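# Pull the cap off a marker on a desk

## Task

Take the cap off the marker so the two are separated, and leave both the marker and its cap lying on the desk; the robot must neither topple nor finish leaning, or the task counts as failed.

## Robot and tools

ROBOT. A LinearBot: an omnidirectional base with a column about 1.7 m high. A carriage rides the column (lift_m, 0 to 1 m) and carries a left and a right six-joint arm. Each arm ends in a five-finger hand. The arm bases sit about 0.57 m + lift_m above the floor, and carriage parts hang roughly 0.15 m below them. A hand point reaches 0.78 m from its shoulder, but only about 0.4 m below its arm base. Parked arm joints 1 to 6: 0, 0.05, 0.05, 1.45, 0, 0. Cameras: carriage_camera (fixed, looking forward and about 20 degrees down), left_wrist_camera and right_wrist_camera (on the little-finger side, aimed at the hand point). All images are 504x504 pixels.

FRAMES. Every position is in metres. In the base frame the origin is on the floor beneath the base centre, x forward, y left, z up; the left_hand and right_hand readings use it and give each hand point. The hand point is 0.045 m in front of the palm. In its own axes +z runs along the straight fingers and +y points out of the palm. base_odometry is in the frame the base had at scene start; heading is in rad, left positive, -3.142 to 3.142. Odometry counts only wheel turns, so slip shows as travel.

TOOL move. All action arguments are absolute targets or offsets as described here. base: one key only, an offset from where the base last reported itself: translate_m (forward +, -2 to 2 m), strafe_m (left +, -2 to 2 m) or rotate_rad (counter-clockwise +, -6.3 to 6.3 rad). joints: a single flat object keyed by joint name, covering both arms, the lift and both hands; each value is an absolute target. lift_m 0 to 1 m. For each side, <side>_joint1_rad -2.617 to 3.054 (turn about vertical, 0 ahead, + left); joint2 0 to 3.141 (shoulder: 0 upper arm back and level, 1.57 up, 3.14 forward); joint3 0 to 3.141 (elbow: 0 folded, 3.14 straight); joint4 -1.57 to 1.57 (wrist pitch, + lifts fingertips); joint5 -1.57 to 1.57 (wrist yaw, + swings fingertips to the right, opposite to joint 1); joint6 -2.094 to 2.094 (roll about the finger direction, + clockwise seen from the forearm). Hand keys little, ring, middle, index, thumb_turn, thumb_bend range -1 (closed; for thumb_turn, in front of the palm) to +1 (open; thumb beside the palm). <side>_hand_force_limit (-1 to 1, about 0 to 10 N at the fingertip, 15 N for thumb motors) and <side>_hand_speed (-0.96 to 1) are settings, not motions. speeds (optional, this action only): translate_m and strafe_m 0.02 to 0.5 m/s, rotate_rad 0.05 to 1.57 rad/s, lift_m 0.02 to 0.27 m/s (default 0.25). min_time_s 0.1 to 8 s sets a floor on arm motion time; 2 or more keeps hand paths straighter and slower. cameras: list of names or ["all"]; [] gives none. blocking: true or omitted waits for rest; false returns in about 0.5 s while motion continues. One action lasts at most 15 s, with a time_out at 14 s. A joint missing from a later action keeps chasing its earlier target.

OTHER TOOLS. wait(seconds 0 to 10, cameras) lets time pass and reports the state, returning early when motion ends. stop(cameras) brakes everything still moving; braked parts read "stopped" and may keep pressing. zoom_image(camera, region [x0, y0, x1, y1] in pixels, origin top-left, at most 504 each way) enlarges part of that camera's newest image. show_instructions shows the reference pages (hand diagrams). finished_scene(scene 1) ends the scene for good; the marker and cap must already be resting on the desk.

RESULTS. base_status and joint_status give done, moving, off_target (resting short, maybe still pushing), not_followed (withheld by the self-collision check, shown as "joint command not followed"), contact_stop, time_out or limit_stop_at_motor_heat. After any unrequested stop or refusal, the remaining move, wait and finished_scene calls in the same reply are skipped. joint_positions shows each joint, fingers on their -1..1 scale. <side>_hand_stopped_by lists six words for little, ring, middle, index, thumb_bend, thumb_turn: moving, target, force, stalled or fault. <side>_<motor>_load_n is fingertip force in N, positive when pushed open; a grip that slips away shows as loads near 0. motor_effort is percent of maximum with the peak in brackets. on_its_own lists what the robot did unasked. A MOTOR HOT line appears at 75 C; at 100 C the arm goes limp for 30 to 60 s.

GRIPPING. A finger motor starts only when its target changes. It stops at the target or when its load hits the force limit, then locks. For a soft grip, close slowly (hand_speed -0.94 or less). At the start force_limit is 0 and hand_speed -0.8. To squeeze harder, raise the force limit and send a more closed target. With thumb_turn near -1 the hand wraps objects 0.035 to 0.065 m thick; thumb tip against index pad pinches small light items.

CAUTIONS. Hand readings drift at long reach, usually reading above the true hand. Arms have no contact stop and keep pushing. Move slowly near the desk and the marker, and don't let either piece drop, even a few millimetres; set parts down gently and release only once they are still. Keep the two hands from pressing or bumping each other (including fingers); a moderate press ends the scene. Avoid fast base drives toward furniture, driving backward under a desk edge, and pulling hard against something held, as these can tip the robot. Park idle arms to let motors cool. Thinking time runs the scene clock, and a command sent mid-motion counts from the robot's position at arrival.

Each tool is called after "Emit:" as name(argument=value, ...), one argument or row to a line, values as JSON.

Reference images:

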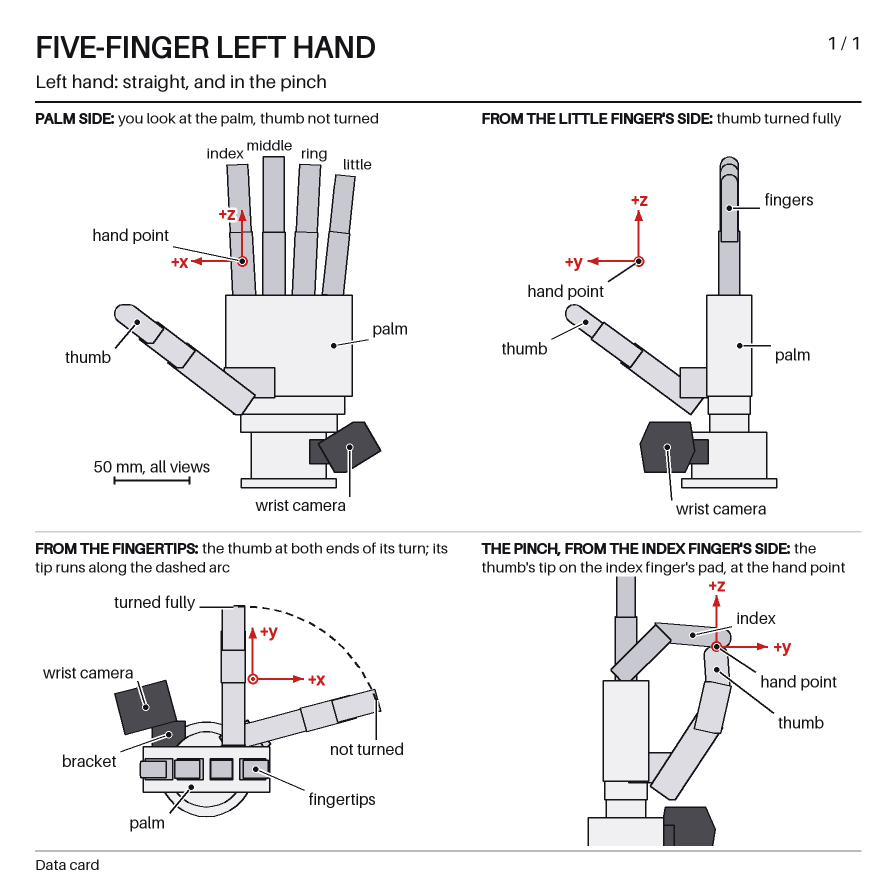

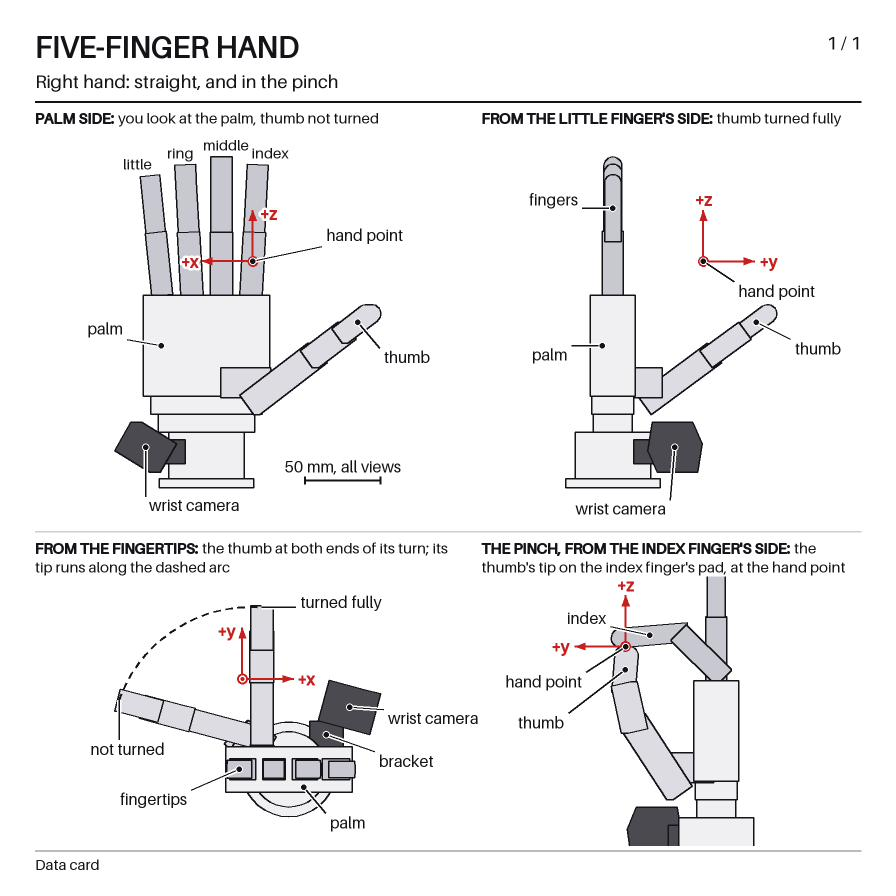

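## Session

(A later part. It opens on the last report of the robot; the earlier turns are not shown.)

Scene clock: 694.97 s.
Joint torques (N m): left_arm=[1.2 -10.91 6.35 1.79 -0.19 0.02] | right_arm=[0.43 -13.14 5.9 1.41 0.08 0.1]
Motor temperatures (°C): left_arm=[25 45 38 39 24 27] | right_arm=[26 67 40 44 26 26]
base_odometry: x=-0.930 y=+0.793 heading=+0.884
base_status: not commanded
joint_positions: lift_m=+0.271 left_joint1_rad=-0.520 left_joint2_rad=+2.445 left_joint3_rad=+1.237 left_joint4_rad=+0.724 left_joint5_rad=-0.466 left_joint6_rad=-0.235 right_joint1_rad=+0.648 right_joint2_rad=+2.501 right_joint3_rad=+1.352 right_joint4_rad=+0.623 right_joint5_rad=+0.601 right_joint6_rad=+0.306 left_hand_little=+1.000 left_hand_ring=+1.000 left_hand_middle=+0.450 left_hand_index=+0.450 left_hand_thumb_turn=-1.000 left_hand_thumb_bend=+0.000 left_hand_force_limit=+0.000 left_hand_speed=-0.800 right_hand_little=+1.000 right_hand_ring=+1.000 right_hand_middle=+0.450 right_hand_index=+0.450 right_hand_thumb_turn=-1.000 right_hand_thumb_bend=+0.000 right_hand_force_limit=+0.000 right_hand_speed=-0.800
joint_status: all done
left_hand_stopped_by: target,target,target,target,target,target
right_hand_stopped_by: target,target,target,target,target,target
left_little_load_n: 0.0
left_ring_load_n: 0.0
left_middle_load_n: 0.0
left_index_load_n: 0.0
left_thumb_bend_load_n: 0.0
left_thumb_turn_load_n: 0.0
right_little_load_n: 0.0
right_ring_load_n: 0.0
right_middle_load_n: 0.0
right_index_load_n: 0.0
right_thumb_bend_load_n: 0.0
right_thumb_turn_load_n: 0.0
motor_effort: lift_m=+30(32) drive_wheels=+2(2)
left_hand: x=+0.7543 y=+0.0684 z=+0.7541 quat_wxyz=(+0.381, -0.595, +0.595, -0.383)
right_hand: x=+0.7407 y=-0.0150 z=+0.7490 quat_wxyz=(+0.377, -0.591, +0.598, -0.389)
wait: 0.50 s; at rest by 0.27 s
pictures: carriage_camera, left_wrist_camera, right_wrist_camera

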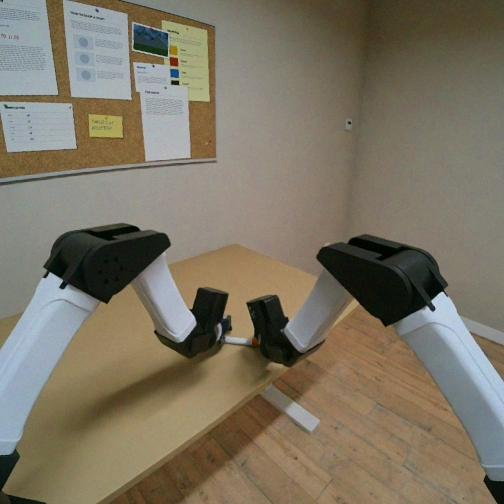

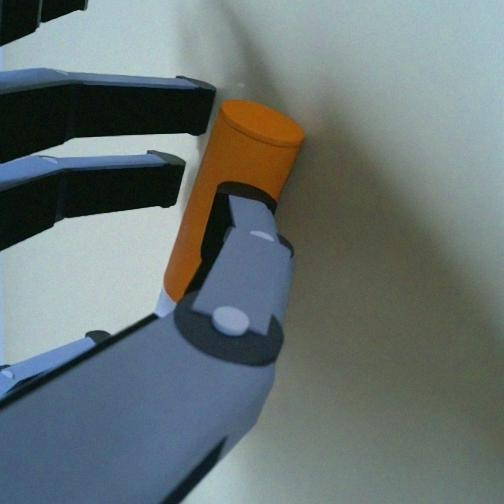

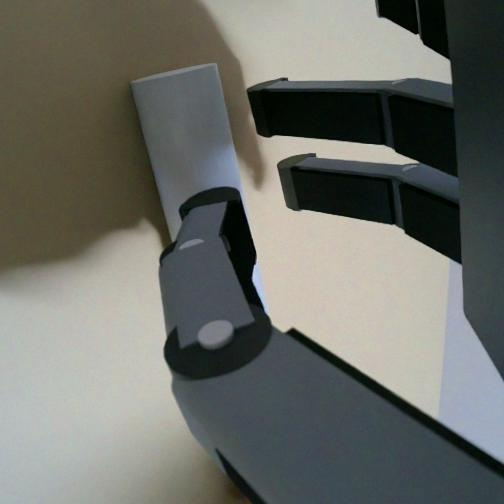

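Emit:
move(
  joints={"lift_m": 0.30},
  speeds={"lift_m": 0.1},
)

Emit:
move(
  joints={"left_joint1_rad": -0.545, "left_joint2_rad": 2.40, "left_joint3_rad": 1.17, "left_joint4_rad": 0.76, "left_joint5_rad": -0.495, "left_joint6_rad": -0.255, "right_joint1_rad": 0.675, "right_joint2_rad": 2.44, "right_joint3_rad": 1.29, "right_joint4_rad": 0.65, "right_joint5_rad": 0.61, "right_joint6_rad": 0.335},
  min_time_s=0.8,
)

Emit:
move(
  joints={"left_joint1_rad": -0.520, "left_joint2_rad": 2.440, "left_joint3_rad": 1.216, "left_joint4_rad": 0.726, "left_joint5_rad": -0.464, "left_joint6_rad": -0.236, "right_joint1_rad": 0.650, "right_joint2_rad": 2.503, "right_joint3_rad": 1.342, "right_joint4_rad": 0.604, "right_joint5_rad": 0.572, "right_joint6_rad": 0.302},
  min_time_s=1,
)

Emit:
move(
  joints={"lift_m": 0.279},
  speeds={"lift_m": 0.04},
  cameras=["all"],
)

Emit:
zoom_image(
  camera="carriage_camera",
  region=[205, 310, 275, 380],
)

Scene clock: 732.97 s.
Joint torques (N m): left_arm=[1.26 -11.48 6.38 1.82 -0.22 0.02] | right_arm=[0.29 -13.35 6.05 1.52 0.1 0.08]
Motor temperatures (°C): left_arm=[25 45 38 39 24 27] | right_arm=[26 67 40 43 26 26]
move: done
base_odometry: x=-0.930 y=+0.793 heading=+0.884
base_status: not commanded
joint_positions: lift_m=+0.300 left_joint1_rad=-0.520 left_joint2_rad=+2.451 left_joint3_rad=+1.238 left_joint4_rad=+0.717 left_joint5_rad=-0.465 left_joint6_rad=-0.235 right_joint1_rad=+0.648 right_joint2_rad=+2.503 right_joint3_rad=+1.349 right_joint4_rad=+0.615 right_joint5_rad=+0.599 right_joint6_rad=+0.306 left_hand_little=+1.000 left_hand_ring=+1.000 left_hand_middle=+0.450 left_hand_index=+0.450 left_hand_thumb_turn=-1.000 left_hand_thumb_bend=+0.000 left_hand_force_limit=+0.000 left_hand_speed=-0.800 right_hand_little=+1.000 right_hand_ring=+1.000 right_hand_middle=+0.450 right_hand_index=+0.450 right_hand_thumb_turn=-1.000 right_hand_thumb_bend=+0.000 right_hand_force_limit=+0.000 right_hand_speed=-0.800
joint_status: all done
left_hand_stopped_by: target,target,target,target,target,target
right_hand_stopped_by: target,target,target,target,target,target
left_little_load_n: 0.0
left_ring_load_n: 0.0
left_middle_load_n: 0.0
left_index_load_n: 0.0
left_thumb_bend_load_n: 0.0
left_thumb_turn_load_n: 0.0
right_little_load_n: 0.0
right_ring_load_n: 0.0
right_middle_load_n: 0.0
right_index_load_n: 0.0
right_thumb_bend_load_n: 0.0
right_thumb_turn_load_n: 0.0
motor_effort: lift_m=+34(42) drive_wheels=-2(3)
left_hand: x=+0.7527 y=+0.0695 z=+0.7785 quat_wxyz=(+0.379, -0.596, +0.598, -0.379)
right_hand: x=+0.7382 y=-0.0164 z=+0.7737 quat_wxyz=(+0.372, -0.595, +0.598, -0.388)
pictures: none

Scene clock: 734.07 s.
Joint torques (N m): left_arm=[-0.06 -14.42 4.56 1.99 -0.43 -0.05] | right_arm=[0.2 -18.71 5.37 1.6 0.33 0.13]
Motor temperatures (°C): left_arm=[25 46 38 39 24 27] | right_arm=[26 67 40 43 26 26]
move: done
base_odometry: x=-0.930 y=+0.793 heading=+0.884
base_status: not commanded
joint_positions: lift_m=+0.300 left_joint1_rad=-0.539 left_joint2_rad=+2.432 left_joint3_rad=+1.176 left_joint4_rad=+0.749 left_joint5_rad=-0.484 left_joint6_rad=-0.248 right_joint1_rad=+0.671 right_joint2_rad=+2.484 right_joint3_rad=+1.299 right_joint4_rad=+0.643 right_joint5_rad=+0.599 right_joint6_rad=+0.321 left_hand_little=+1.000 left_hand_ring=+1.000 left_hand_middle=+0.450 left_hand_index=+0.450 left_hand_thumb_turn=-1.000 left_hand_thumb_bend=+0.000 left_hand_force_limit=+0.000 left_hand_speed=-0.800 right_hand_little=+1.000 right_hand_ring=+1.000 right_hand_middle=+0.450 right_hand_index=+0.450 right_hand_thumb_turn=-1.000 right_hand_thumb_bend=+0.000 right_hand_force_limit=+0.000 right_hand_speed=-0.800
joint_status: all done
left_hand_stopped_by: target,target,target,target,target,target
right_hand_stopped_by: target,target,target,target,target,target
left_little_load_n: 0.0
left_ring_load_n: 0.0
left_middle_load_n: 0.0
left_index_load_n: 0.0
left_thumb_bend_load_n: 0.0
left_thumb_turn_load_n: 0.0
right_little_load_n: -0.5
right_ring_load_n: 0.0
right_middle_load_n: 0.0
right_index_load_n: 0.5
right_thumb_bend_load_n: 0.0
right_thumb_turn_load_n: 0.0
motor_effort: lift_m=+36(36) drive_wheels=-3(3)
left_hand: x=+0.7371 y=+0.0695 z=+0.7749 quat_wxyz=(+0.379, -0.597, +0.599, -0.376)
right_hand: x=+0.7238 y=-0.0105 z=+0.7727 quat_wxyz=(+0.377, -0.598, +0.596, -0.380)
pictures: none

Scene clock: 735.37 s.
Joint torques (N m): left_arm=[1.1 -10.89 6.89 1.75 -0.17 0.06] | right_arm=[-0.27 -12.96 8.16 1.39 0.02 -0.14]
Motor temperatures (°C): left_arm=[25 46 38 39 24 27] | right_arm=[26 67 40 43 26 26]
move: done
base_odometry: x=-0.930 y=+0.793 heading=+0.884
base_status: not commanded
joint_positions: lift_m=+0.300 left_joint1_rad=-0.527 left_joint2_rad=+2.432 left_joint3_rad=+1.198 left_joint4_rad=+0.739 left_joint5_rad=-0.475 left_joint6_rad=-0.242 right_joint1_rad=+0.655 right_joint2_rad=+2.484 right_joint3_rad=+1.324 right_joint4_rad=+0.621 right_joint5_rad=+0.588 right_joint6_rad=+0.315 left_hand_little=+1.000 left_hand_ring=+1.000 left_hand_middle=+0.450 left_hand_index=+0.450 left_hand_thumb_turn=-1.000 left_hand_thumb_bend=+0.000 left_hand_force_limit=+0.000 left_hand_speed=-0.800 right_hand_little=+1.000 right_hand_ring=+1.000 right_hand_middle=+0.450 right_hand_index=+0.450 right_hand_thumb_turn=-1.000 right_hand_thumb_bend=+0.000 right_hand_force_limit=+0.000 right_hand_speed=-0.800
joint_status: all done
left_hand_stopped_by: target,target,target,target,target,target
right_hand_stopped_by: target,target,target,target,target,target
left_little_load_n: -0.5
left_ring_load_n: 0.0
left_middle_load_n: 0.0
left_index_load_n: 0.0
left_thumb_bend_load_n: 0.5
left_thumb_turn_load_n: 0.0
right_little_load_n: 0.0
right_ring_load_n: 0.0
right_middle_load_n: 0.0
right_index_load_n: 0.0
right_thumb_bend_load_n: 0.0
right_thumb_turn_load_n: 0.0
motor_effort: lift_m=+35(37) drive_wheels=-1(3)
left_hand: x=+0.7453 y=+0.0709 z=+0.7801 quat_wxyz=(+0.380, -0.597, +0.595, -0.380)
right_hand: x=+0.7322 y=-0.0130 z=+0.7767 quat_wxyz=(+0.377, -0.597, +0.597, -0.380)
pictures: none

Scene clock: 736.27 s.
Joint torques (N m): left_arm=[1.07 -10.93 6.57 1.87 -0.18 0.05] | right_arm=[-0.27 -13.07 7.82 1.46 0.07 -0.11]
Motor temperatures (°C): left_arm=[25 46 38 40 24 27] | right_arm=[26 67 40 43 26 26]
move: done
base_odometry: x=-0.930 y=+0.793 heading=+0.884
base_status: not commanded
joint_positions: lift_m=+0.279 left_joint1_rad=-0.527 left_joint2_rad=+2.433 left_joint3_rad=+1.201 left_joint4_rad=+0.733 left_joint5_rad=-0.474 left_joint6_rad=-0.242 right_joint1_rad=+0.655 right_joint2_rad=+2.484 right_joint3_rad=+1.327 right_joint4_rad=+0.614 right_joint5_rad=+0.586 right_joint6_rad=+0.315 left_hand_little=+1.000 left_hand_ring=+1.000 left_hand_middle=+0.450 left_hand_index=+0.450 left_hand_thumb_turn=-1.000 left_hand_thumb_bend=+0.000 left_hand_force_limit=+0.000 left_hand_speed=-0.800 right_hand_little=+1.000 right_hand_ring=+1.000 right_hand_middle=+0.450 right_hand_index=+0.450 right_hand_thumb_turn=-1.000 right_hand_thumb_bend=+0.000 right_hand_force_limit=+0.000 right_hand_speed=-0.800
joint_status: all done
left_hand_stopped_by: target,target,target,target,target,target
right_hand_stopped_by: target,target,target,target,target,target
left_little_load_n: 0.0
left_ring_load_n: 0.0
left_middle_load_n: 0.0
left_index_load_n: 0.0
left_thumb_bend_load_n: 0.0
left_thumb_turn_load_n: 0.0
right_little_load_n: 0.0
right_ring_load_n: 0.0
right_middle_load_n: 0.0
right_index_load_n: 0.0
right_thumb_bend_load_n: 0.0
right_thumb_turn_load_n: 0.0
motor_effort: lift_m=+31(35) drive_wheels=-2(3)
left_hand: x=+0.7449 y=+0.0708 z=+0.7582 quat_wxyz=(+0.379, -0.597, +0.597, -0.378)
right_hand: x=+0.7319 y=-0.0129 z=+0.7553 quat_wxyz=(+0.375, -0.599, +0.597, -0.380)
pictures: carriage_camera, left_wrist_camera, right_wrist_camera

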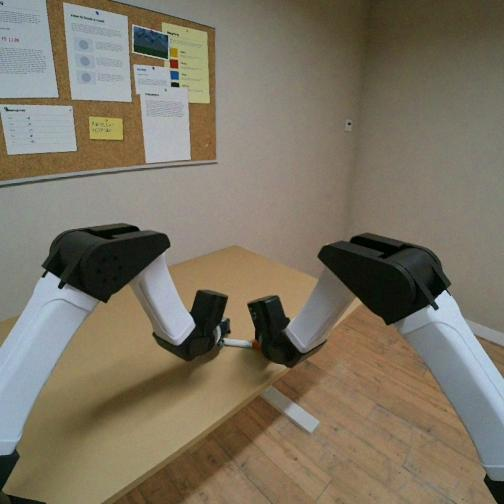

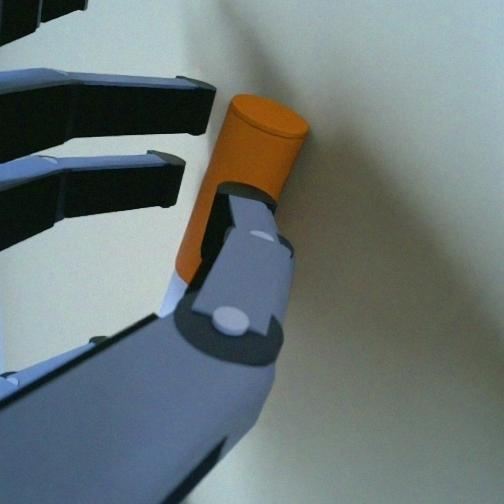

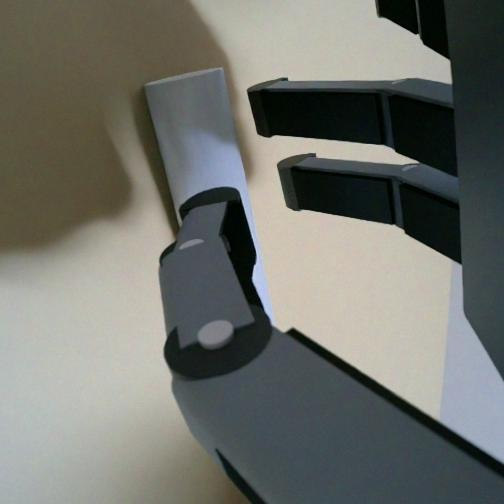

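Scaled by 7.200 from the camera's image (finer frame: 720x720).

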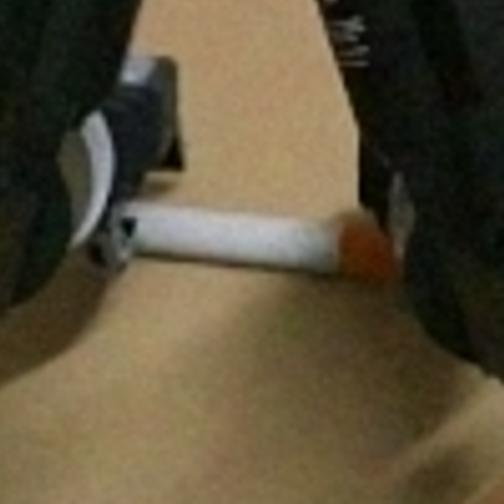

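Emit:
move(
  joints={"lift_m": 0.277},
  speeds={"lift_m": 0.02},
)

Emit:
move(
  joints={"left_hand_index": -0.2, "left_hand_middle": -0.2, "right_hand_index": -0.2, "right_hand_middle": -0.2, "left_hand_force_limit": -0.5, "right_hand_force_limit": -0.5, "left_hand_speed": -0.94, "right_hand_speed": -0.94},
  cameras=["all"],
)

Emit:
zoom_image(
  camera="carriage_camera",
  region=[205, 310, 275, 380],
)

Scene clock: 740.30 s.
Joint torques (N m): left_arm=[1.17 -11.07 6.65 1.82 -0.19 0.05] | right_arm=[-0.34 -12.72 7.83 1.51 0.04 -0.06]
Motor temperatures (°C): left_arm=[25 46 38 39 24 27] | right_arm=[26 66 40 43 26 26]
move: done
base_odometry: x=-0.930 y=+0.793 heading=+0.884
base_status: not commanded
joint_positions: lift_m=+0.277 left_joint1_rad=-0.527 left_joint2_rad=+2.433 left_joint3_rad=+1.201 left_joint4_rad=+0.731 left_joint5_rad=-0.474 left_joint6_rad=-0.242 right_joint1_rad=+0.655 right_joint2_rad=+2.484 right_joint3_rad=+1.328 right_joint4_rad=+0.611 right_joint5_rad=+0.586 right_joint6_rad=+0.315 left_hand_little=+1.000 left_hand_ring=+1.000 left_hand_middle=+0.450 left_hand_index=+0.450 left_hand_thumb_turn=-1.000 left_hand_thumb_bend=+0.000 left_hand_force_limit=+0.000 left_hand_speed=-0.800 right_hand_little=+1.000 right_hand_ring=+1.000 right_hand_middle=+0.450 right_hand_index=+0.450 right_hand_thumb_turn=-1.000 right_hand_thumb_bend=+0.000 right_hand_force_limit=+0.000 right_hand_speed=-0.800
joint_status: all done
left_hand_stopped_by: target,target,target,target,target,target
right_hand_stopped_by: target,target,target,target,target,target
left_little_load_n: 0.0
left_ring_load_n: 0.0
left_middle_load_n: 0.0
left_index_load_n: 0.0
left_thumb_bend_load_n: 0.0
left_thumb_turn_load_n: 0.0
right_little_load_n: 0.0
right_ring_load_n: 0.0
right_middle_load_n: 0.0
right_index_load_n: 0.0
right_thumb_bend_load_n: 0.0
right_thumb_turn_load_n: 0.0
motor_effort: lift_m=+30(33) drive_wheels=-2(3)
left_hand: x=+0.7448 y=+0.0708 z=+0.7561 quat_wxyz=(+0.379, -0.597, +0.598, -0.378)
right_hand: x=+0.7317 y=-0.0130 z=+0.7531 quat_wxyz=(+0.374, -0.599, +0.597, -0.379)
pictures: none

Scene clock: 744.63 s.
Joint torques (N m): left_arm=[1.09 -11.03 6.6 1.78 -0.17 0.05] | right_arm=[-0.27 -12.98 8.12 1.38 0.07 -0.1]
Motor temperatures (°C): left_arm=[25 46 38 40 24 27] | right_arm=[26 66 41 44 26 26]
move: off_target
base_odometry: x=-0.930 y=+0.793 heading=+0.884
base_status: not commanded
joint_positions: lift_m=+0.277 left_joint1_rad=-0.527 left_joint2_rad=+2.433 left_joint3_rad=+1.201 left_joint4_rad=+0.737 left_joint5_rad=-0.474 left_joint6_rad=-0.242 right_joint1_rad=+0.654 right_joint2_rad=+2.484 right_joint3_rad=+1.328 right_joint4_rad=+0.619 right_joint5_rad=+0.586 right_joint6_rad=+0.315 left_hand_little=+1.000 left_hand_ring=+1.000 left_hand_middle=-0.200 left_hand_index=-0.200 left_hand_thumb_turn=-1.000 left_hand_thumb_bend=+0.000 left_hand_force_limit=-0.500 left_hand_speed=-0.940 right_hand_little=+1.000 right_hand_ring=+1.000 right_hand_middle=+0.000 right_hand_index=+0.016 right_hand_thumb_turn=-1.000 right_hand_thumb_bend=+0.000 right_hand_force_limit=-0.500 right_hand_speed=-0.940
joint_status: right_hand_middle off_target (ended at +0.000, target -0.200); right_hand_index off_target (ended at +0.016, target -0.200); the others done
left_hand_stopped_by: target,target,target,target,target,target
right_hand_stopped_by: target,target,force,force,target,target
left_little_load_n: 0.0
left_ring_load_n: 0.0
left_middle_load_n: 0.5
left_index_load_n: 0.0
left_thumb_bend_load_n: 0.0
left_thumb_turn_load_n: 0.0
right_little_load_n: 0.0
right_ring_load_n: 0.0
right_middle_load_n: 2.5
right_index_load_n: 0.0
right_thumb_bend_load_n: -1.0
right_thumb_turn_load_n: -1.0
motor_effort: lift_m=+31(33) drive_wheels=-1(3)
left_hand: x=+0.7457 y=+0.0702 z=+0.7574 quat_wxyz=(+0.380, -0.597, +0.596, -0.380)
right_hand: x=+0.7329 y=-0.0123 z=+0.7546 quat_wxyz=(+0.378, -0.597, +0.597, -0.380)
pictures: carriage_camera, left_wrist_camera, right_wrist_camera

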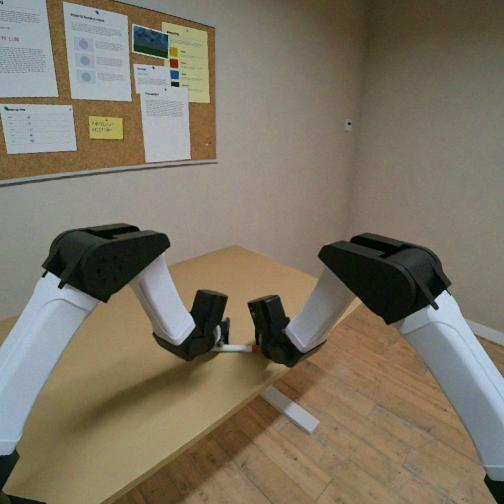

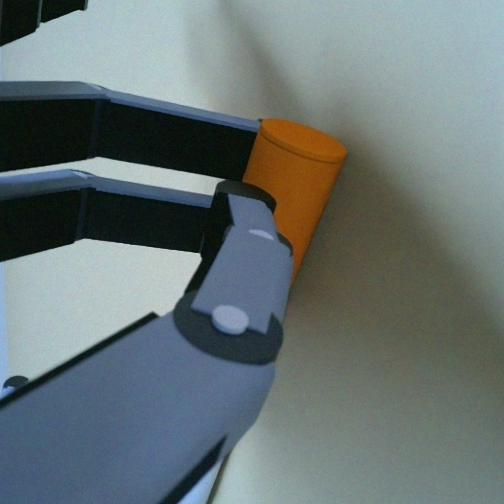

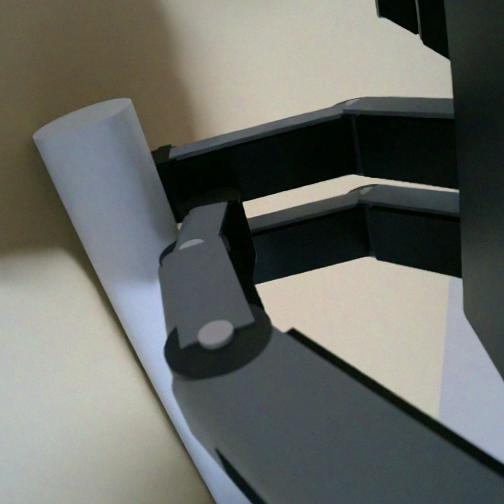

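Scaled by 7.200 from the camera's image (finer frame: 720x720).

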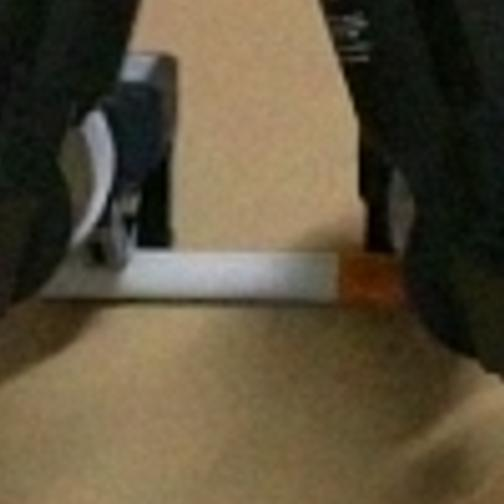

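Emit:
move(
  joints={"left_hand_index": 0.45, "left_hand_middle": 0.45, "right_hand_index": 0.45, "right_hand_middle": 0.45, "left_hand_speed": -0.6, "right_hand_speed": -0.6},
)

Emit:
move(
  joints={"lift_m": 0.36, "left_hand_thumb_bend": 0.1, "right_hand_thumb_bend": 0.1},
  speeds={"lift_m": 0.1},
)

Emit:
move(
  joints={"left_joint1_rad": -0.63, "left_joint2_rad": 2.57, "left_joint3_rad": 0.97, "left_joint4_rad": 1.40, "left_joint5_rad": -0.62, "left_joint6_rad": -0.13, "right_joint1_rad": 0.75, "right_joint2_rad": 2.60, "right_joint3_rad": 1.13, "right_joint4_rad": 1.25, "right_joint5_rad": 0.73, "right_joint6_rad": 0.16},
  min_time_s=2,
)

Emit:
move(
  joints={"left_joint1_rad": -0.603, "left_joint2_rad": 2.612, "left_joint3_rad": 1.021, "left_joint4_rad": 1.374, "left_joint5_rad": -0.589, "left_joint6_rad": -0.115, "right_joint1_rad": 0.727, "right_joint2_rad": 2.655, "right_joint3_rad": 1.182, "right_joint4_rad": 1.220, "right_joint5_rad": 0.704, "right_joint6_rad": 0.142},
  min_time_s=1,
  cameras=["all"],
)

Scene clock: 801.70 s.
Joint torques (N m): left_arm=[1.09 -11.08 6.63 1.74 -0.18 0.05] | right_arm=[-0.42 -12.7 7.68 1.45 0.11 -0.11]
Motor temperatures (°C): left_arm=[25 46 38 40 24 27] | right_arm=[26 64 44 44 26 26]
move: done
base_odometry: x=-0.930 y=+0.793 heading=+0.884
base_status: not commanded
joint_positions: lift_m=+0.277 left_joint1_rad=-0.527 left_joint2_rad=+2.433 left_joint3_rad=+1.201 left_joint4_rad=+0.737 left_joint5_rad=-0.473 left_joint6_rad=-0.241 right_joint1_rad=+0.654 right_joint2_rad=+2.484 right_joint3_rad=+1.328 right_joint4_rad=+0.619 right_joint5_rad=+0.586 right_joint6_rad=+0.315 left_hand_little=+1.000 left_hand_ring=+1.000 left_hand_middle=+0.450 left_hand_index=+0.450 left_hand_thumb_turn=-1.000 left_hand_thumb_bend=+0.000 left_hand_force_limit=-0.500 left_hand_speed=-0.600 right_hand_little=+1.000 right_hand_ring=+1.000 right_hand_middle=+0.450 right_hand_index=+0.450 right_hand_thumb_turn=-1.000 right_hand_thumb_bend=+0.000 right_hand_force_limit=-0.500 right_hand_speed=-0.600
joint_status: all done
left_hand_stopped_by: target,target,target,target,target,target
right_hand_stopped_by: target,target,target,target,target,target
left_little_load_n: 0.0
left_ring_load_n: 0.0
left_middle_load_n: 0.0
left_index_load_n: 0.0
left_thumb_bend_load_n: 0.0
left_thumb_turn_load_n: 0.0
right_little_load_n: 0.0
right_ring_load_n: 0.0
right_middle_load_n: 0.0
right_index_load_n: 0.0
right_thumb_bend_load_n: -1.5
right_thumb_turn_load_n: 0.0
motor_effort: lift_m=+29(33) drive_wheels=-2(3)
left_hand: x=+0.7457 y=+0.0702 z=+0.7573 quat_wxyz=(+0.380, -0.596, +0.596, -0.380)
right_hand: x=+0.7329 y=-0.0123 z=+0.7546 quat_wxyz=(+0.378, -0.597, +0.597, -0.380)
pictures: none

Scene clock: 802.90 s.
Joint torques (N m): left_arm=[1.13 -11.4 6.16 1.85 -0.21 0.04] | right_arm=[-0.34 -13.2 7.43 1.52 0.11 -0.16]
Motor temperatures (°C): left_arm=[25 46 39 40 24 27] | right_arm=[26 64 44 44 26 26]
move: done
base_odometry: x=-0.930 y=+0.793 heading=+0.884
base_status: not commanded
joint_positions: lift_m=+0.360 left_joint1_rad=-0.527 left_joint2_rad=+2.437 left_joint3_rad=+1.205 left_joint4_rad=+0.730 left_joint5_rad=-0.472 left_joint6_rad=-0.241 right_joint1_rad=+0.654 right_joint2_rad=+2.485 right_joint3_rad=+1.331 right_joint4_rad=+0.612 right_joint5_rad=+0.585 right_joint6_rad=+0.315 left_hand_little=+1.000 left_hand_ring=+1.000 left_hand_middle=+0.450 left_hand_index=+0.450 left_hand_thumb_turn=-1.000 left_hand_thumb_bend=+0.100 left_hand_force_limit=-0.500 left_hand_speed=-0.600 right_hand_little=+1.000 right_hand_ring=+1.000 right_hand_middle=+0.450 right_hand_index=+0.450 right_hand_thumb_turn=-1.000 right_hand_thumb_bend=+0.100 right_hand_force_limit=-0.500 right_hand_speed=-0.600
joint_status: all done
left_hand_stopped_by: target,target,target,target,target,target
right_hand_stopped_by: target,target,target,target,target,target
left_little_load_n: 0.0
left_ring_load_n: 0.0
left_middle_load_n: 0.0
left_index_load_n: 0.0
left_thumb_bend_load_n: 0.0
left_thumb_turn_load_n: 0.0
right_little_load_n: -0.5
right_ring_load_n: -0.5
right_middle_load_n: 0.0
right_index_load_n: 0.0
right_thumb_bend_load_n: 0.0
right_thumb_turn_load_n: 0.0
motor_effort: lift_m=+34(43) drive_wheels=+2(3)
left_hand: x=+0.7452 y=+0.0704 z=+0.8379 quat_wxyz=(+0.379, -0.597, +0.598, -0.377)
right_hand: x=+0.7328 y=-0.0122 z=+0.8365 quat_wxyz=(+0.376, -0.599, +0.597, -0.379)
pictures: none

Scene clock: 805.23 s.
Joint torques (N m): left_arm=[-0.2 -9.44 2.92 2.11 -0.3 0.05] | right_arm=[0.47 -11.1 4.4 1.67 0.22 -0.11]
Motor temperatures (°C): left_arm=[25 46 38 40 24 27] | right_arm=[26 64 43 44 26 26]
move: done
base_odometry: x=-0.930 y=+0.793 heading=+0.884
base_status: not commanded
joint_positions: lift_m=+0.360 left_joint1_rad=-0.622 left_joint2_rad=+2.557 left_joint3_rad=+0.976 left_joint4_rad=+1.388 left_joint5_rad=-0.609 left_joint6_rad=-0.137 right_joint1_rad=+0.745 right_joint2_rad=+2.570 right_joint3_rad=+1.138 right_joint4_rad=+1.242 right_joint5_rad=+0.716 right_joint6_rad=+0.173 left_hand_little=+1.000 left_hand_ring=+1.000 left_hand_middle=+0.450 left_hand_index=+0.450 left_hand_thumb_turn=-1.000 left_hand_thumb_bend=+0.100 left_hand_force_limit=-0.500 left_hand_speed=-0.600 right_hand_little=+1.000 right_hand_ring=+1.000 right_hand_middle=+0.450 right_hand_index=+0.450 right_hand_thumb_turn=-1.000 right_hand_thumb_bend=+0.100 right_hand_force_limit=-0.500 right_hand_speed=-0.600
joint_status: all done
left_hand_stopped_by: target,target,target,target,target,target
right_hand_stopped_by: target,target,target,target,target,target
left_little_load_n: 0.0
left_ring_load_n: 0.0
left_middle_load_n: 0.0
left_index_load_n: 0.0
left_thumb_bend_load_n: 0.5
left_thumb_turn_load_n: 0.0
right_little_load_n: 0.0
right_ring_load_n: 0.0
right_middle_load_n: 0.0
right_index_load_n: 0.0
right_thumb_bend_load_n: 0.0
right_thumb_turn_load_n: 0.0
motor_effort: lift_m=+34(37) drive_wheels=-2(3)
left_hand: x=+0.7120 y=+0.0654 z=+0.8476 quat_wxyz=(+0.452, -0.544, +0.532, -0.465)
right_hand: x=+0.7122 y=-0.0004 z=+0.8598 quat_wxyz=(+0.478, -0.527, +0.542, -0.447)
pictures: none

Scene clock: 806.53 s.
Joint torques (N m): left_arm=[1.13 -9.58 4.6 1.86 -0.09 0.06] | right_arm=[-0.47 -11.25 6.35 1.49 0.03 -0.12]
Motor temperatures (°C): left_arm=[25 46 38 40 24 27] | right_arm=[26 64 43 44 26 26]
move: done
base_odometry: x=-0.930 y=+0.793 heading=+0.884
base_status: not commanded
joint_positions: lift_m=+0.360 left_joint1_rad=-0.610 left_joint2_rad=+2.599 left_joint3_rad=+1.008 left_joint4_rad=+1.386 left_joint5_rad=-0.601 left_joint6_rad=-0.122 right_joint1_rad=+0.732 right_joint2_rad=+2.625 right_joint3_rad=+1.167 right_joint4_rad=+1.237 right_joint5_rad=+0.716 right_joint6_rad=+0.155 left_hand_little=+1.000 left_hand_ring=+1.000 left_hand_middle=+0.450 left_hand_index=+0.450 left_hand_thumb_turn=-1.000 left_hand_thumb_bend=+0.100 left_hand_force_limit=-0.500 left_hand_speed=-0.600 right_hand_little=+1.000 right_hand_ring=+1.000 right_hand_middle=+0.450 right_hand_index=+0.450 right_hand_thumb_turn=-1.000 right_hand_thumb_bend=+0.100 right_hand_force_limit=-0.500 right_hand_speed=-0.600
joint_status: all done
left_hand_stopped_by: target,target,target,target,target,target
right_hand_stopped_by: target,target,target,target,target,target
left_little_load_n: 0.0
left_ring_load_n: 0.0
left_middle_load_n: 0.0
left_index_load_n: -0.5
left_thumb_bend_load_n: 0.0
left_thumb_turn_load_n: 0.0
right_little_load_n: -0.5
right_ring_load_n: 0.0
right_middle_load_n: 0.0
right_index_load_n: 0.5
right_thumb_bend_load_n: 0.5
right_thumb_turn_load_n: 0.0
motor_effort: lift_m=+35(37) drive_wheels=-3(3)
left_hand: x=+0.7162 y=+0.0690 z=+0.8343 quat_wxyz=(+0.455, -0.542, +0.539, -0.457)
right_hand: x=+0.7146 y=-0.0088 z=+0.8374 quat_wxyz=(+0.460, -0.538, +0.541, -0.454)
pictures: carriage_camera, left_wrist_camera, right_wrist_camera

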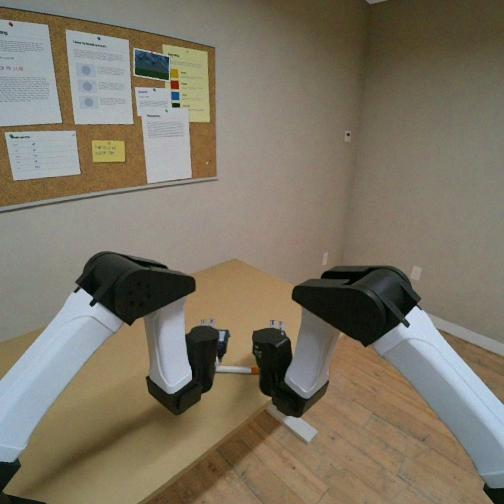

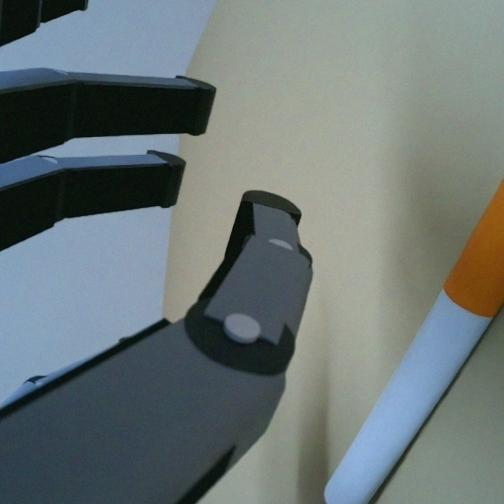

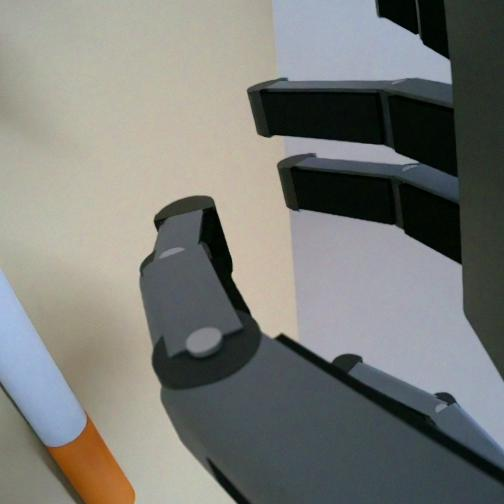

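Emit:
move(
  joints={"lift_m": 0.300},
  speeds={"lift_m": 0.06},
  cameras=["all"],
)

Emit:
zoom_image(
  camera="carriage_camera",
  region=[195, 300, 295, 400],
)

Scene clock: 811.47 s.
Joint torques (N m): left_arm=[1.22 -9.89 4.44 1.96 -0.11 0.05] | right_arm=[-0.55 -11.71 5.76 1.53 0.01 -0.14]
Motor temperatures (°C): left_arm=[25 45 38 40 24 27] | right_arm=[26 65 43 44 26 26]
move: done
base_odometry: x=-0.930 y=+0.793 heading=+0.884
base_status: not commanded
joint_positions: lift_m=+0.300 left_joint1_rad=-0.610 left_joint2_rad=+2.604 left_joint3_rad=+1.011 left_joint4_rad=+1.380 left_joint5_rad=-0.598 left_joint6_rad=-0.121 right_joint1_rad=+0.732 right_joint2_rad=+2.631 right_joint3_rad=+1.172 right_joint4_rad=+1.231 right_joint5_rad=+0.715 right_joint6_rad=+0.155 left_hand_little=+1.000 left_hand_ring=+1.000 left_hand_middle=+0.450 left_hand_index=+0.450 left_hand_thumb_turn=-1.000 left_hand_thumb_bend=+0.100 left_hand_force_limit=-0.500 left_hand_speed=-0.600 right_hand_little=+1.000 right_hand_ring=+1.000 right_hand_middle=+0.450 right_hand_index=+0.450 right_hand_thumb_turn=-1.000 right_hand_thumb_bend=+0.100 right_hand_force_limit=-0.500 right_hand_speed=-0.600
joint_status: all done
left_hand_stopped_by: target,target,target,target,target,target
right_hand_stopped_by: target,target,target,target,target,target
left_little_load_n: 0.0
left_ring_load_n: 0.0
left_middle_load_n: 0.0
left_index_load_n: 0.0
left_thumb_bend_load_n: 0.0
left_thumb_turn_load_n: 0.0
right_little_load_n: 0.0
right_ring_load_n: 0.0
right_middle_load_n: 0.0
right_index_load_n: 0.0
right_thumb_bend_load_n: 0.0
right_thumb_turn_load_n: 0.0
motor_effort: lift_m=+33(33) drive_wheels=-2(3)
left_hand: x=+0.7157 y=+0.0689 z=+0.7713 quat_wxyz=(+0.454, -0.542, +0.542, -0.454)
right_hand: x=+0.7144 y=-0.0089 z=+0.7746 quat_wxyz=(+0.457, -0.541, +0.541, -0.454)
pictures: carriage_camera, left_wrist_camera, right_wrist_camera

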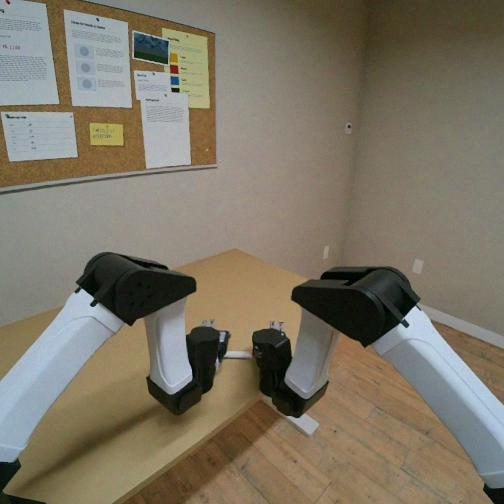

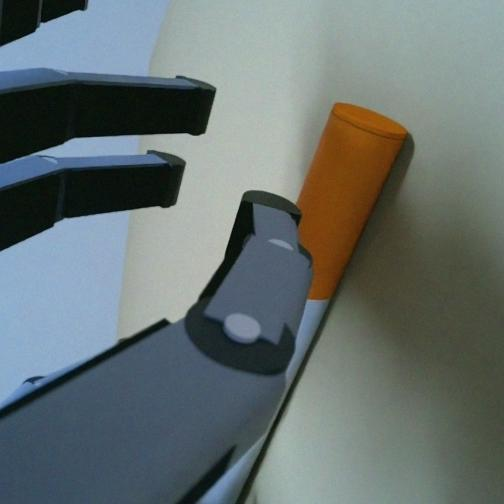

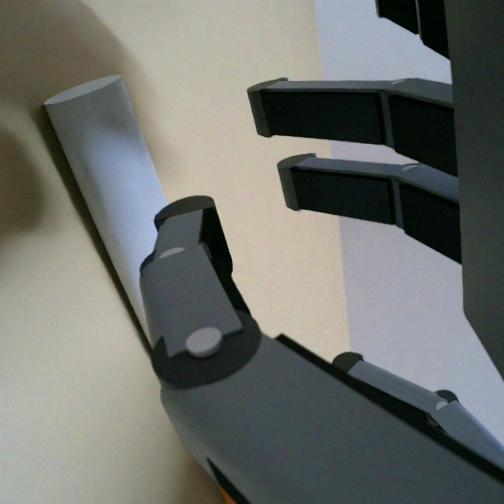

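Scaled by 5.040 from the camera's image (finer frame: 720x720).

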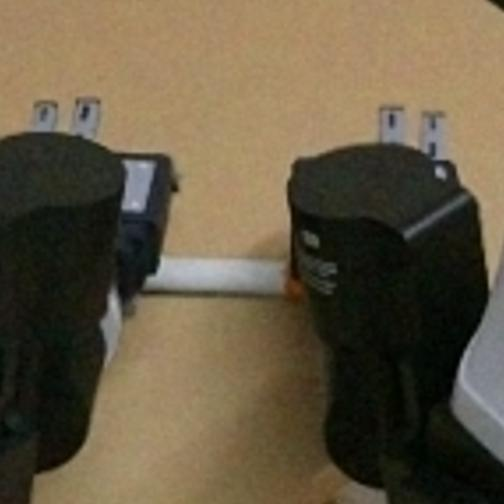

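Emit:
move(
  joints={"lift_m": 0.279},
  speeds={"lift_m": 0.03},
  cameras=["all"],
)

Scene clock: 815.07 s.
Joint torques (N m): left_arm=[1.14 -10.13 4.12 1.94 -0.11 0.05] | right_arm=[-0.49 -12.03 5.98 1.53 -0.05 -0.14]
Motor temperatures (°C): left_arm=[25 44 38 40 24 27] | right_arm=[26 65 42 44 26 26]
move: done
base_odometry: x=-0.930 y=+0.793 heading=+0.884
base_status: not commanded
joint_positions: lift_m=+0.279 left_joint1_rad=-0.610 left_joint2_rad=+2.605 left_joint3_rad=+1.012 left_joint4_rad=+1.378 left_joint5_rad=-0.598 left_joint6_rad=-0.121 right_joint1_rad=+0.732 right_joint2_rad=+2.631 right_joint3_rad=+1.173 right_joint4_rad=+1.229 right_joint5_rad=+0.715 right_joint6_rad=+0.155 left_hand_little=+1.000 left_hand_ring=+1.000 left_hand_middle=+0.450 left_hand_index=+0.450 left_hand_thumb_turn=-1.000 left_hand_thumb_bend=+0.100 left_hand_force_limit=-0.500 left_hand_speed=-0.600 right_hand_little=+1.000 right_hand_ring=+1.000 right_hand_middle=+0.450 right_hand_index=+0.450 right_hand_thumb_turn=-1.000 right_hand_thumb_bend=+0.100 right_hand_force_limit=-0.500 right_hand_speed=-0.600
joint_status: all done
left_hand_stopped_by: target,target,target,target,target,target
right_hand_stopped_by: target,target,target,target,target,target
left_little_load_n: 0.0
left_ring_load_n: 0.0
left_middle_load_n: 0.0
left_index_load_n: 0.0
left_thumb_bend_load_n: 0.0
left_thumb_turn_load_n: 0.5
right_little_load_n: 0.0
right_ring_load_n: 0.0
right_middle_load_n: 0.0
right_index_load_n: 0.0
right_thumb_bend_load_n: 0.0
right_thumb_turn_load_n: 0.0
motor_effort: lift_m=+31(32) drive_wheels=-2(3)
left_hand: x=+0.7157 y=+0.0688 z=+0.7499 quat_wxyz=(+0.454, -0.542, +0.543, -0.454)
right_hand: x=+0.7144 y=-0.0088 z=+0.7533 quat_wxyz=(+0.456, -0.542, +0.541, -0.454)
pictures: carriage_camera, left_wrist_camera, right_wrist_camera

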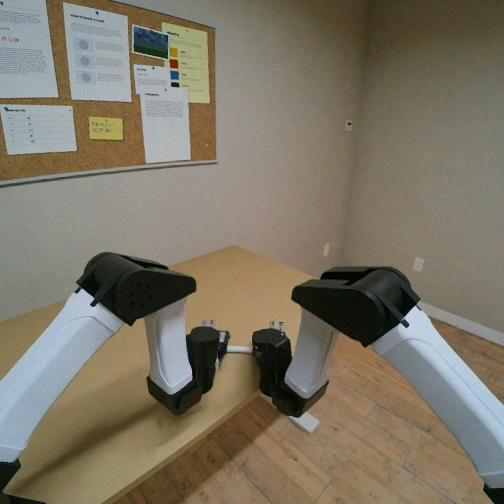

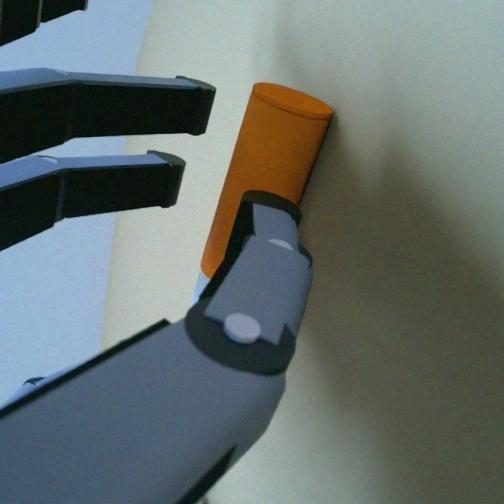

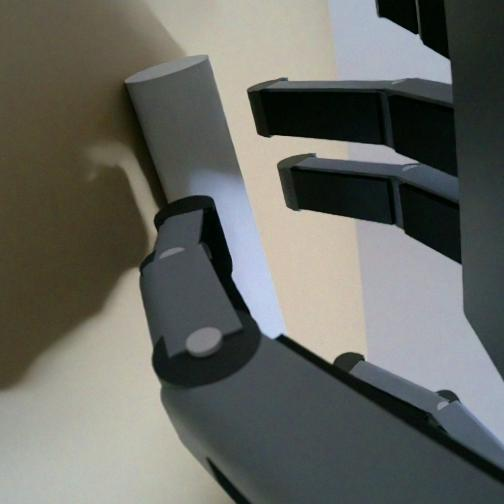

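Emit:
move(
  joints={"left_hand_index": -0.2, "left_hand_middle": -0.2, "right_hand_index": -0.2, "right_hand_middle": -0.2, "left_hand_force_limit": -0.5, "right_hand_force_limit": -0.5, "left_hand_speed": -0.94, "right_hand_speed": -0.94},
  cameras=["all"],
)

Scene clock: 821.43 s.
Joint torques (N m): left_arm=[1.09 -10.13 4.19 1.94 -0.12 0.05] | right_arm=[-0.53 -11.58 5.81 1.56 0 -0.07]
Motor temperatures (°C): left_arm=[25 44 38 40 24 27] | right_arm=[26 65 42 44 26 26]
move: off_target
base_odometry: x=-0.930 y=+0.793 heading=+0.884
base_status: not commanded
joint_positions: lift_m=+0.279 left_joint1_rad=-0.610 left_joint2_rad=+2.605 left_joint3_rad=+1.012 left_joint4_rad=+1.378 left_joint5_rad=-0.598 left_joint6_rad=-0.121 right_joint1_rad=+0.732 right_joint2_rad=+2.631 right_joint3_rad=+1.173 right_joint4_rad=+1.230 right_joint5_rad=+0.715 right_joint6_rad=+0.155 left_hand_little=+1.000 left_hand_ring=+1.000 left_hand_middle=+0.034 left_hand_index=+0.022 left_hand_thumb_turn=-1.000 left_hand_thumb_bend=+0.100 left_hand_force_limit=-0.500 left_hand_speed=-0.940 right_hand_little=+1.000 right_hand_ring=+1.000 right_hand_middle=+0.017 right_hand_index=+0.005 right_hand_thumb_turn=-1.000 right_hand_thumb_bend=+0.100 right_hand_force_limit=-0.500 right_hand_speed=-0.940
joint_status: left_hand_middle off_target (ended at +0.034, target -0.200); left_hand_index off_target (ended at +0.022, target -0.200); right_hand_middle off_target (ended at +0.017, target -0.200); right_hand_index off_target (ended at +0.005, target -0.200); the others done
left_hand_stopped_by: target,target,force,force,target,target
right_hand_stopped_by: target,target,force,force,target,target
left_little_load_n: 0.0
left_ring_load_n: 0.0
left_middle_load_n: 3.0
left_index_load_n: 3.5
left_thumb_bend_load_n: 2.0
left_thumb_turn_load_n: -0.5
right_little_load_n: 0.0
right_ring_load_n: 0.0
right_middle_load_n: 2.5
right_index_load_n: 3.0
right_thumb_bend_load_n: 2.0
right_thumb_turn_load_n: -1.0
motor_effort: lift_m=+32(34) drive_wheels=-3(3)
left_hand: x=+0.7157 y=+0.0687 z=+0.7499 quat_wxyz=(+0.454, -0.541, +0.543, -0.454)
right_hand: x=+0.7145 y=-0.0087 z=+0.7535 quat_wxyz=(+0.457, -0.541, +0.541, -0.454)
pictures: carriage_camera, left_wrist_camera, right_wrist_camera

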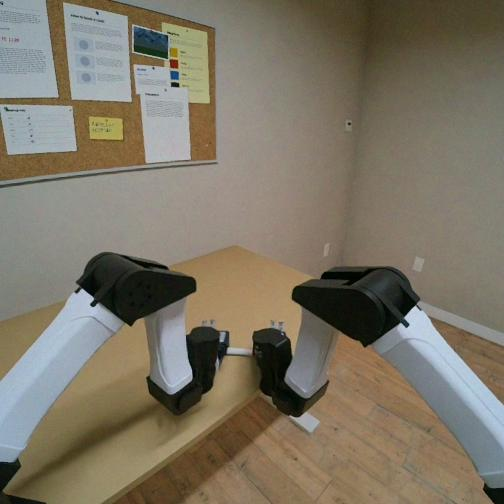

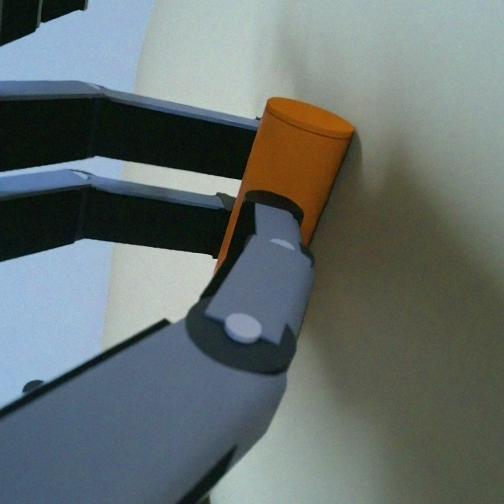

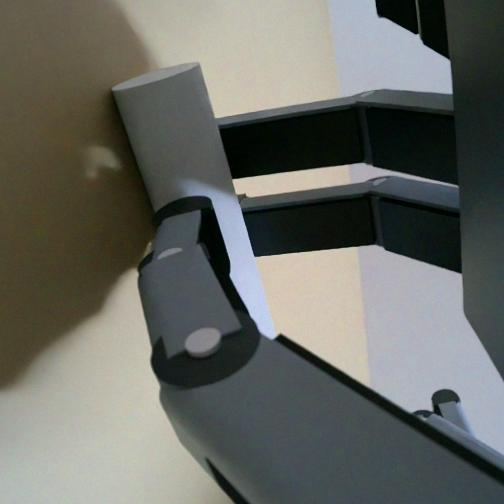

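Emit:
move(
  joints={"left_hand_index": -0.4, "left_hand_middle": -0.4, "right_hand_index": -0.4, "right_hand_middle": -0.4, "left_hand_force_limit": 0.1, "right_hand_force_limit": 0.1},
  cameras=["all"],
)

Scene clock: 825.57 s.
Joint torques (N m): left_arm=[1.09 -10.11 4.18 1.93 -0.12 0.05] | right_arm=[-0.53 -11.82 5.74 1.52 0.02 -0.15]
Motor temperatures (°C): left_arm=[25 43 38 40 24 27] | right_arm=[26 65 42 44 26 26]
move: off_target
base_odometry: x=-0.930 y=+0.793 heading=+0.884
base_status: not commanded
joint_positions: lift_m=+0.279 left_joint1_rad=-0.610 left_joint2_rad=+2.605 left_joint3_rad=+1.012 left_joint4_rad=+1.379 left_joint5_rad=-0.598 left_joint6_rad=-0.121 right_joint1_rad=+0.732 right_joint2_rad=+2.631 right_joint3_rad=+1.173 right_joint4_rad=+1.231 right_joint5_rad=+0.715 right_joint6_rad=+0.155 left_hand_little=+1.000 left_hand_ring=+1.000 left_hand_middle=+0.019 left_hand_index=+0.012 left_hand_thumb_turn=-1.000 left_hand_thumb_bend=+0.101 left_hand_force_limit=+0.100 left_hand_speed=-0.940 right_hand_little=+1.000 right_hand_ring=+1.000 right_hand_middle=+0.002 right_hand_index=-0.015 right_hand_thumb_turn=-1.000 right_hand_thumb_bend=+0.101 right_hand_force_limit=+0.100 right_hand_speed=-0.940
joint_status: left_hand_middle off_target (ended at +0.019, target -0.400); left_hand_index off_target (ended at +0.012, target -0.400); right_hand_middle off_target (ended at +0.002, target -0.400); right_hand_index off_target (ended at -0.015, target -0.400); the others done
left_hand_stopped_by: target,target,force,force,target,target
right_hand_stopped_by: target,target,force,force,target,target
left_little_load_n: 0.0
left_ring_load_n: 0.0
left_middle_load_n: 6.0
left_index_load_n: 5.0
left_thumb_bend_load_n: 4.5
left_thumb_turn_load_n: -0.5
right_little_load_n: 0.0
right_ring_load_n: 0.0
right_middle_load_n: 6.0
right_index_load_n: 5.5
right_thumb_bend_load_n: 5.5
right_thumb_turn_load_n: -1.5
motor_effort: lift_m=+31(33) drive_wheels=-3(3)
left_hand: x=+0.7158 y=+0.0687 z=+0.7501 quat_wxyz=(+0.454, -0.541, +0.543, -0.454)
right_hand: x=+0.7146 y=-0.0086 z=+0.7539 quat_wxyz=(+0.457, -0.541, +0.541, -0.454)
pictures: carriage_camera, left_wrist_camera, right_wrist_camera

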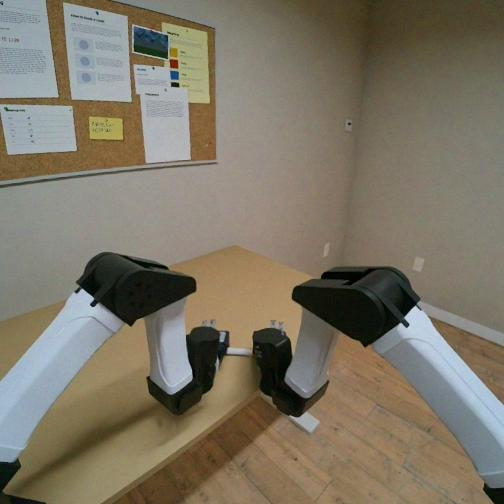

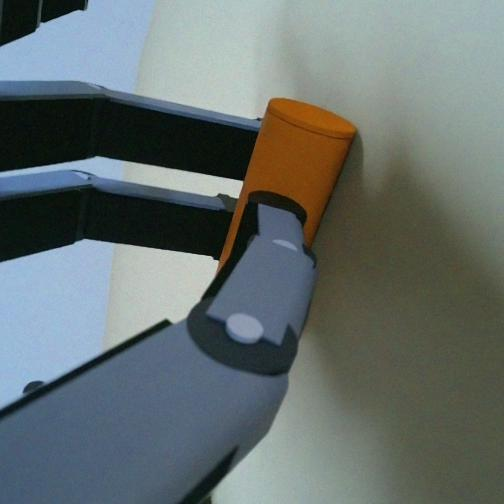

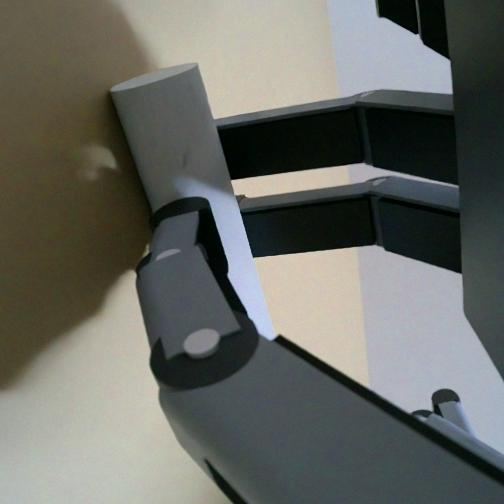

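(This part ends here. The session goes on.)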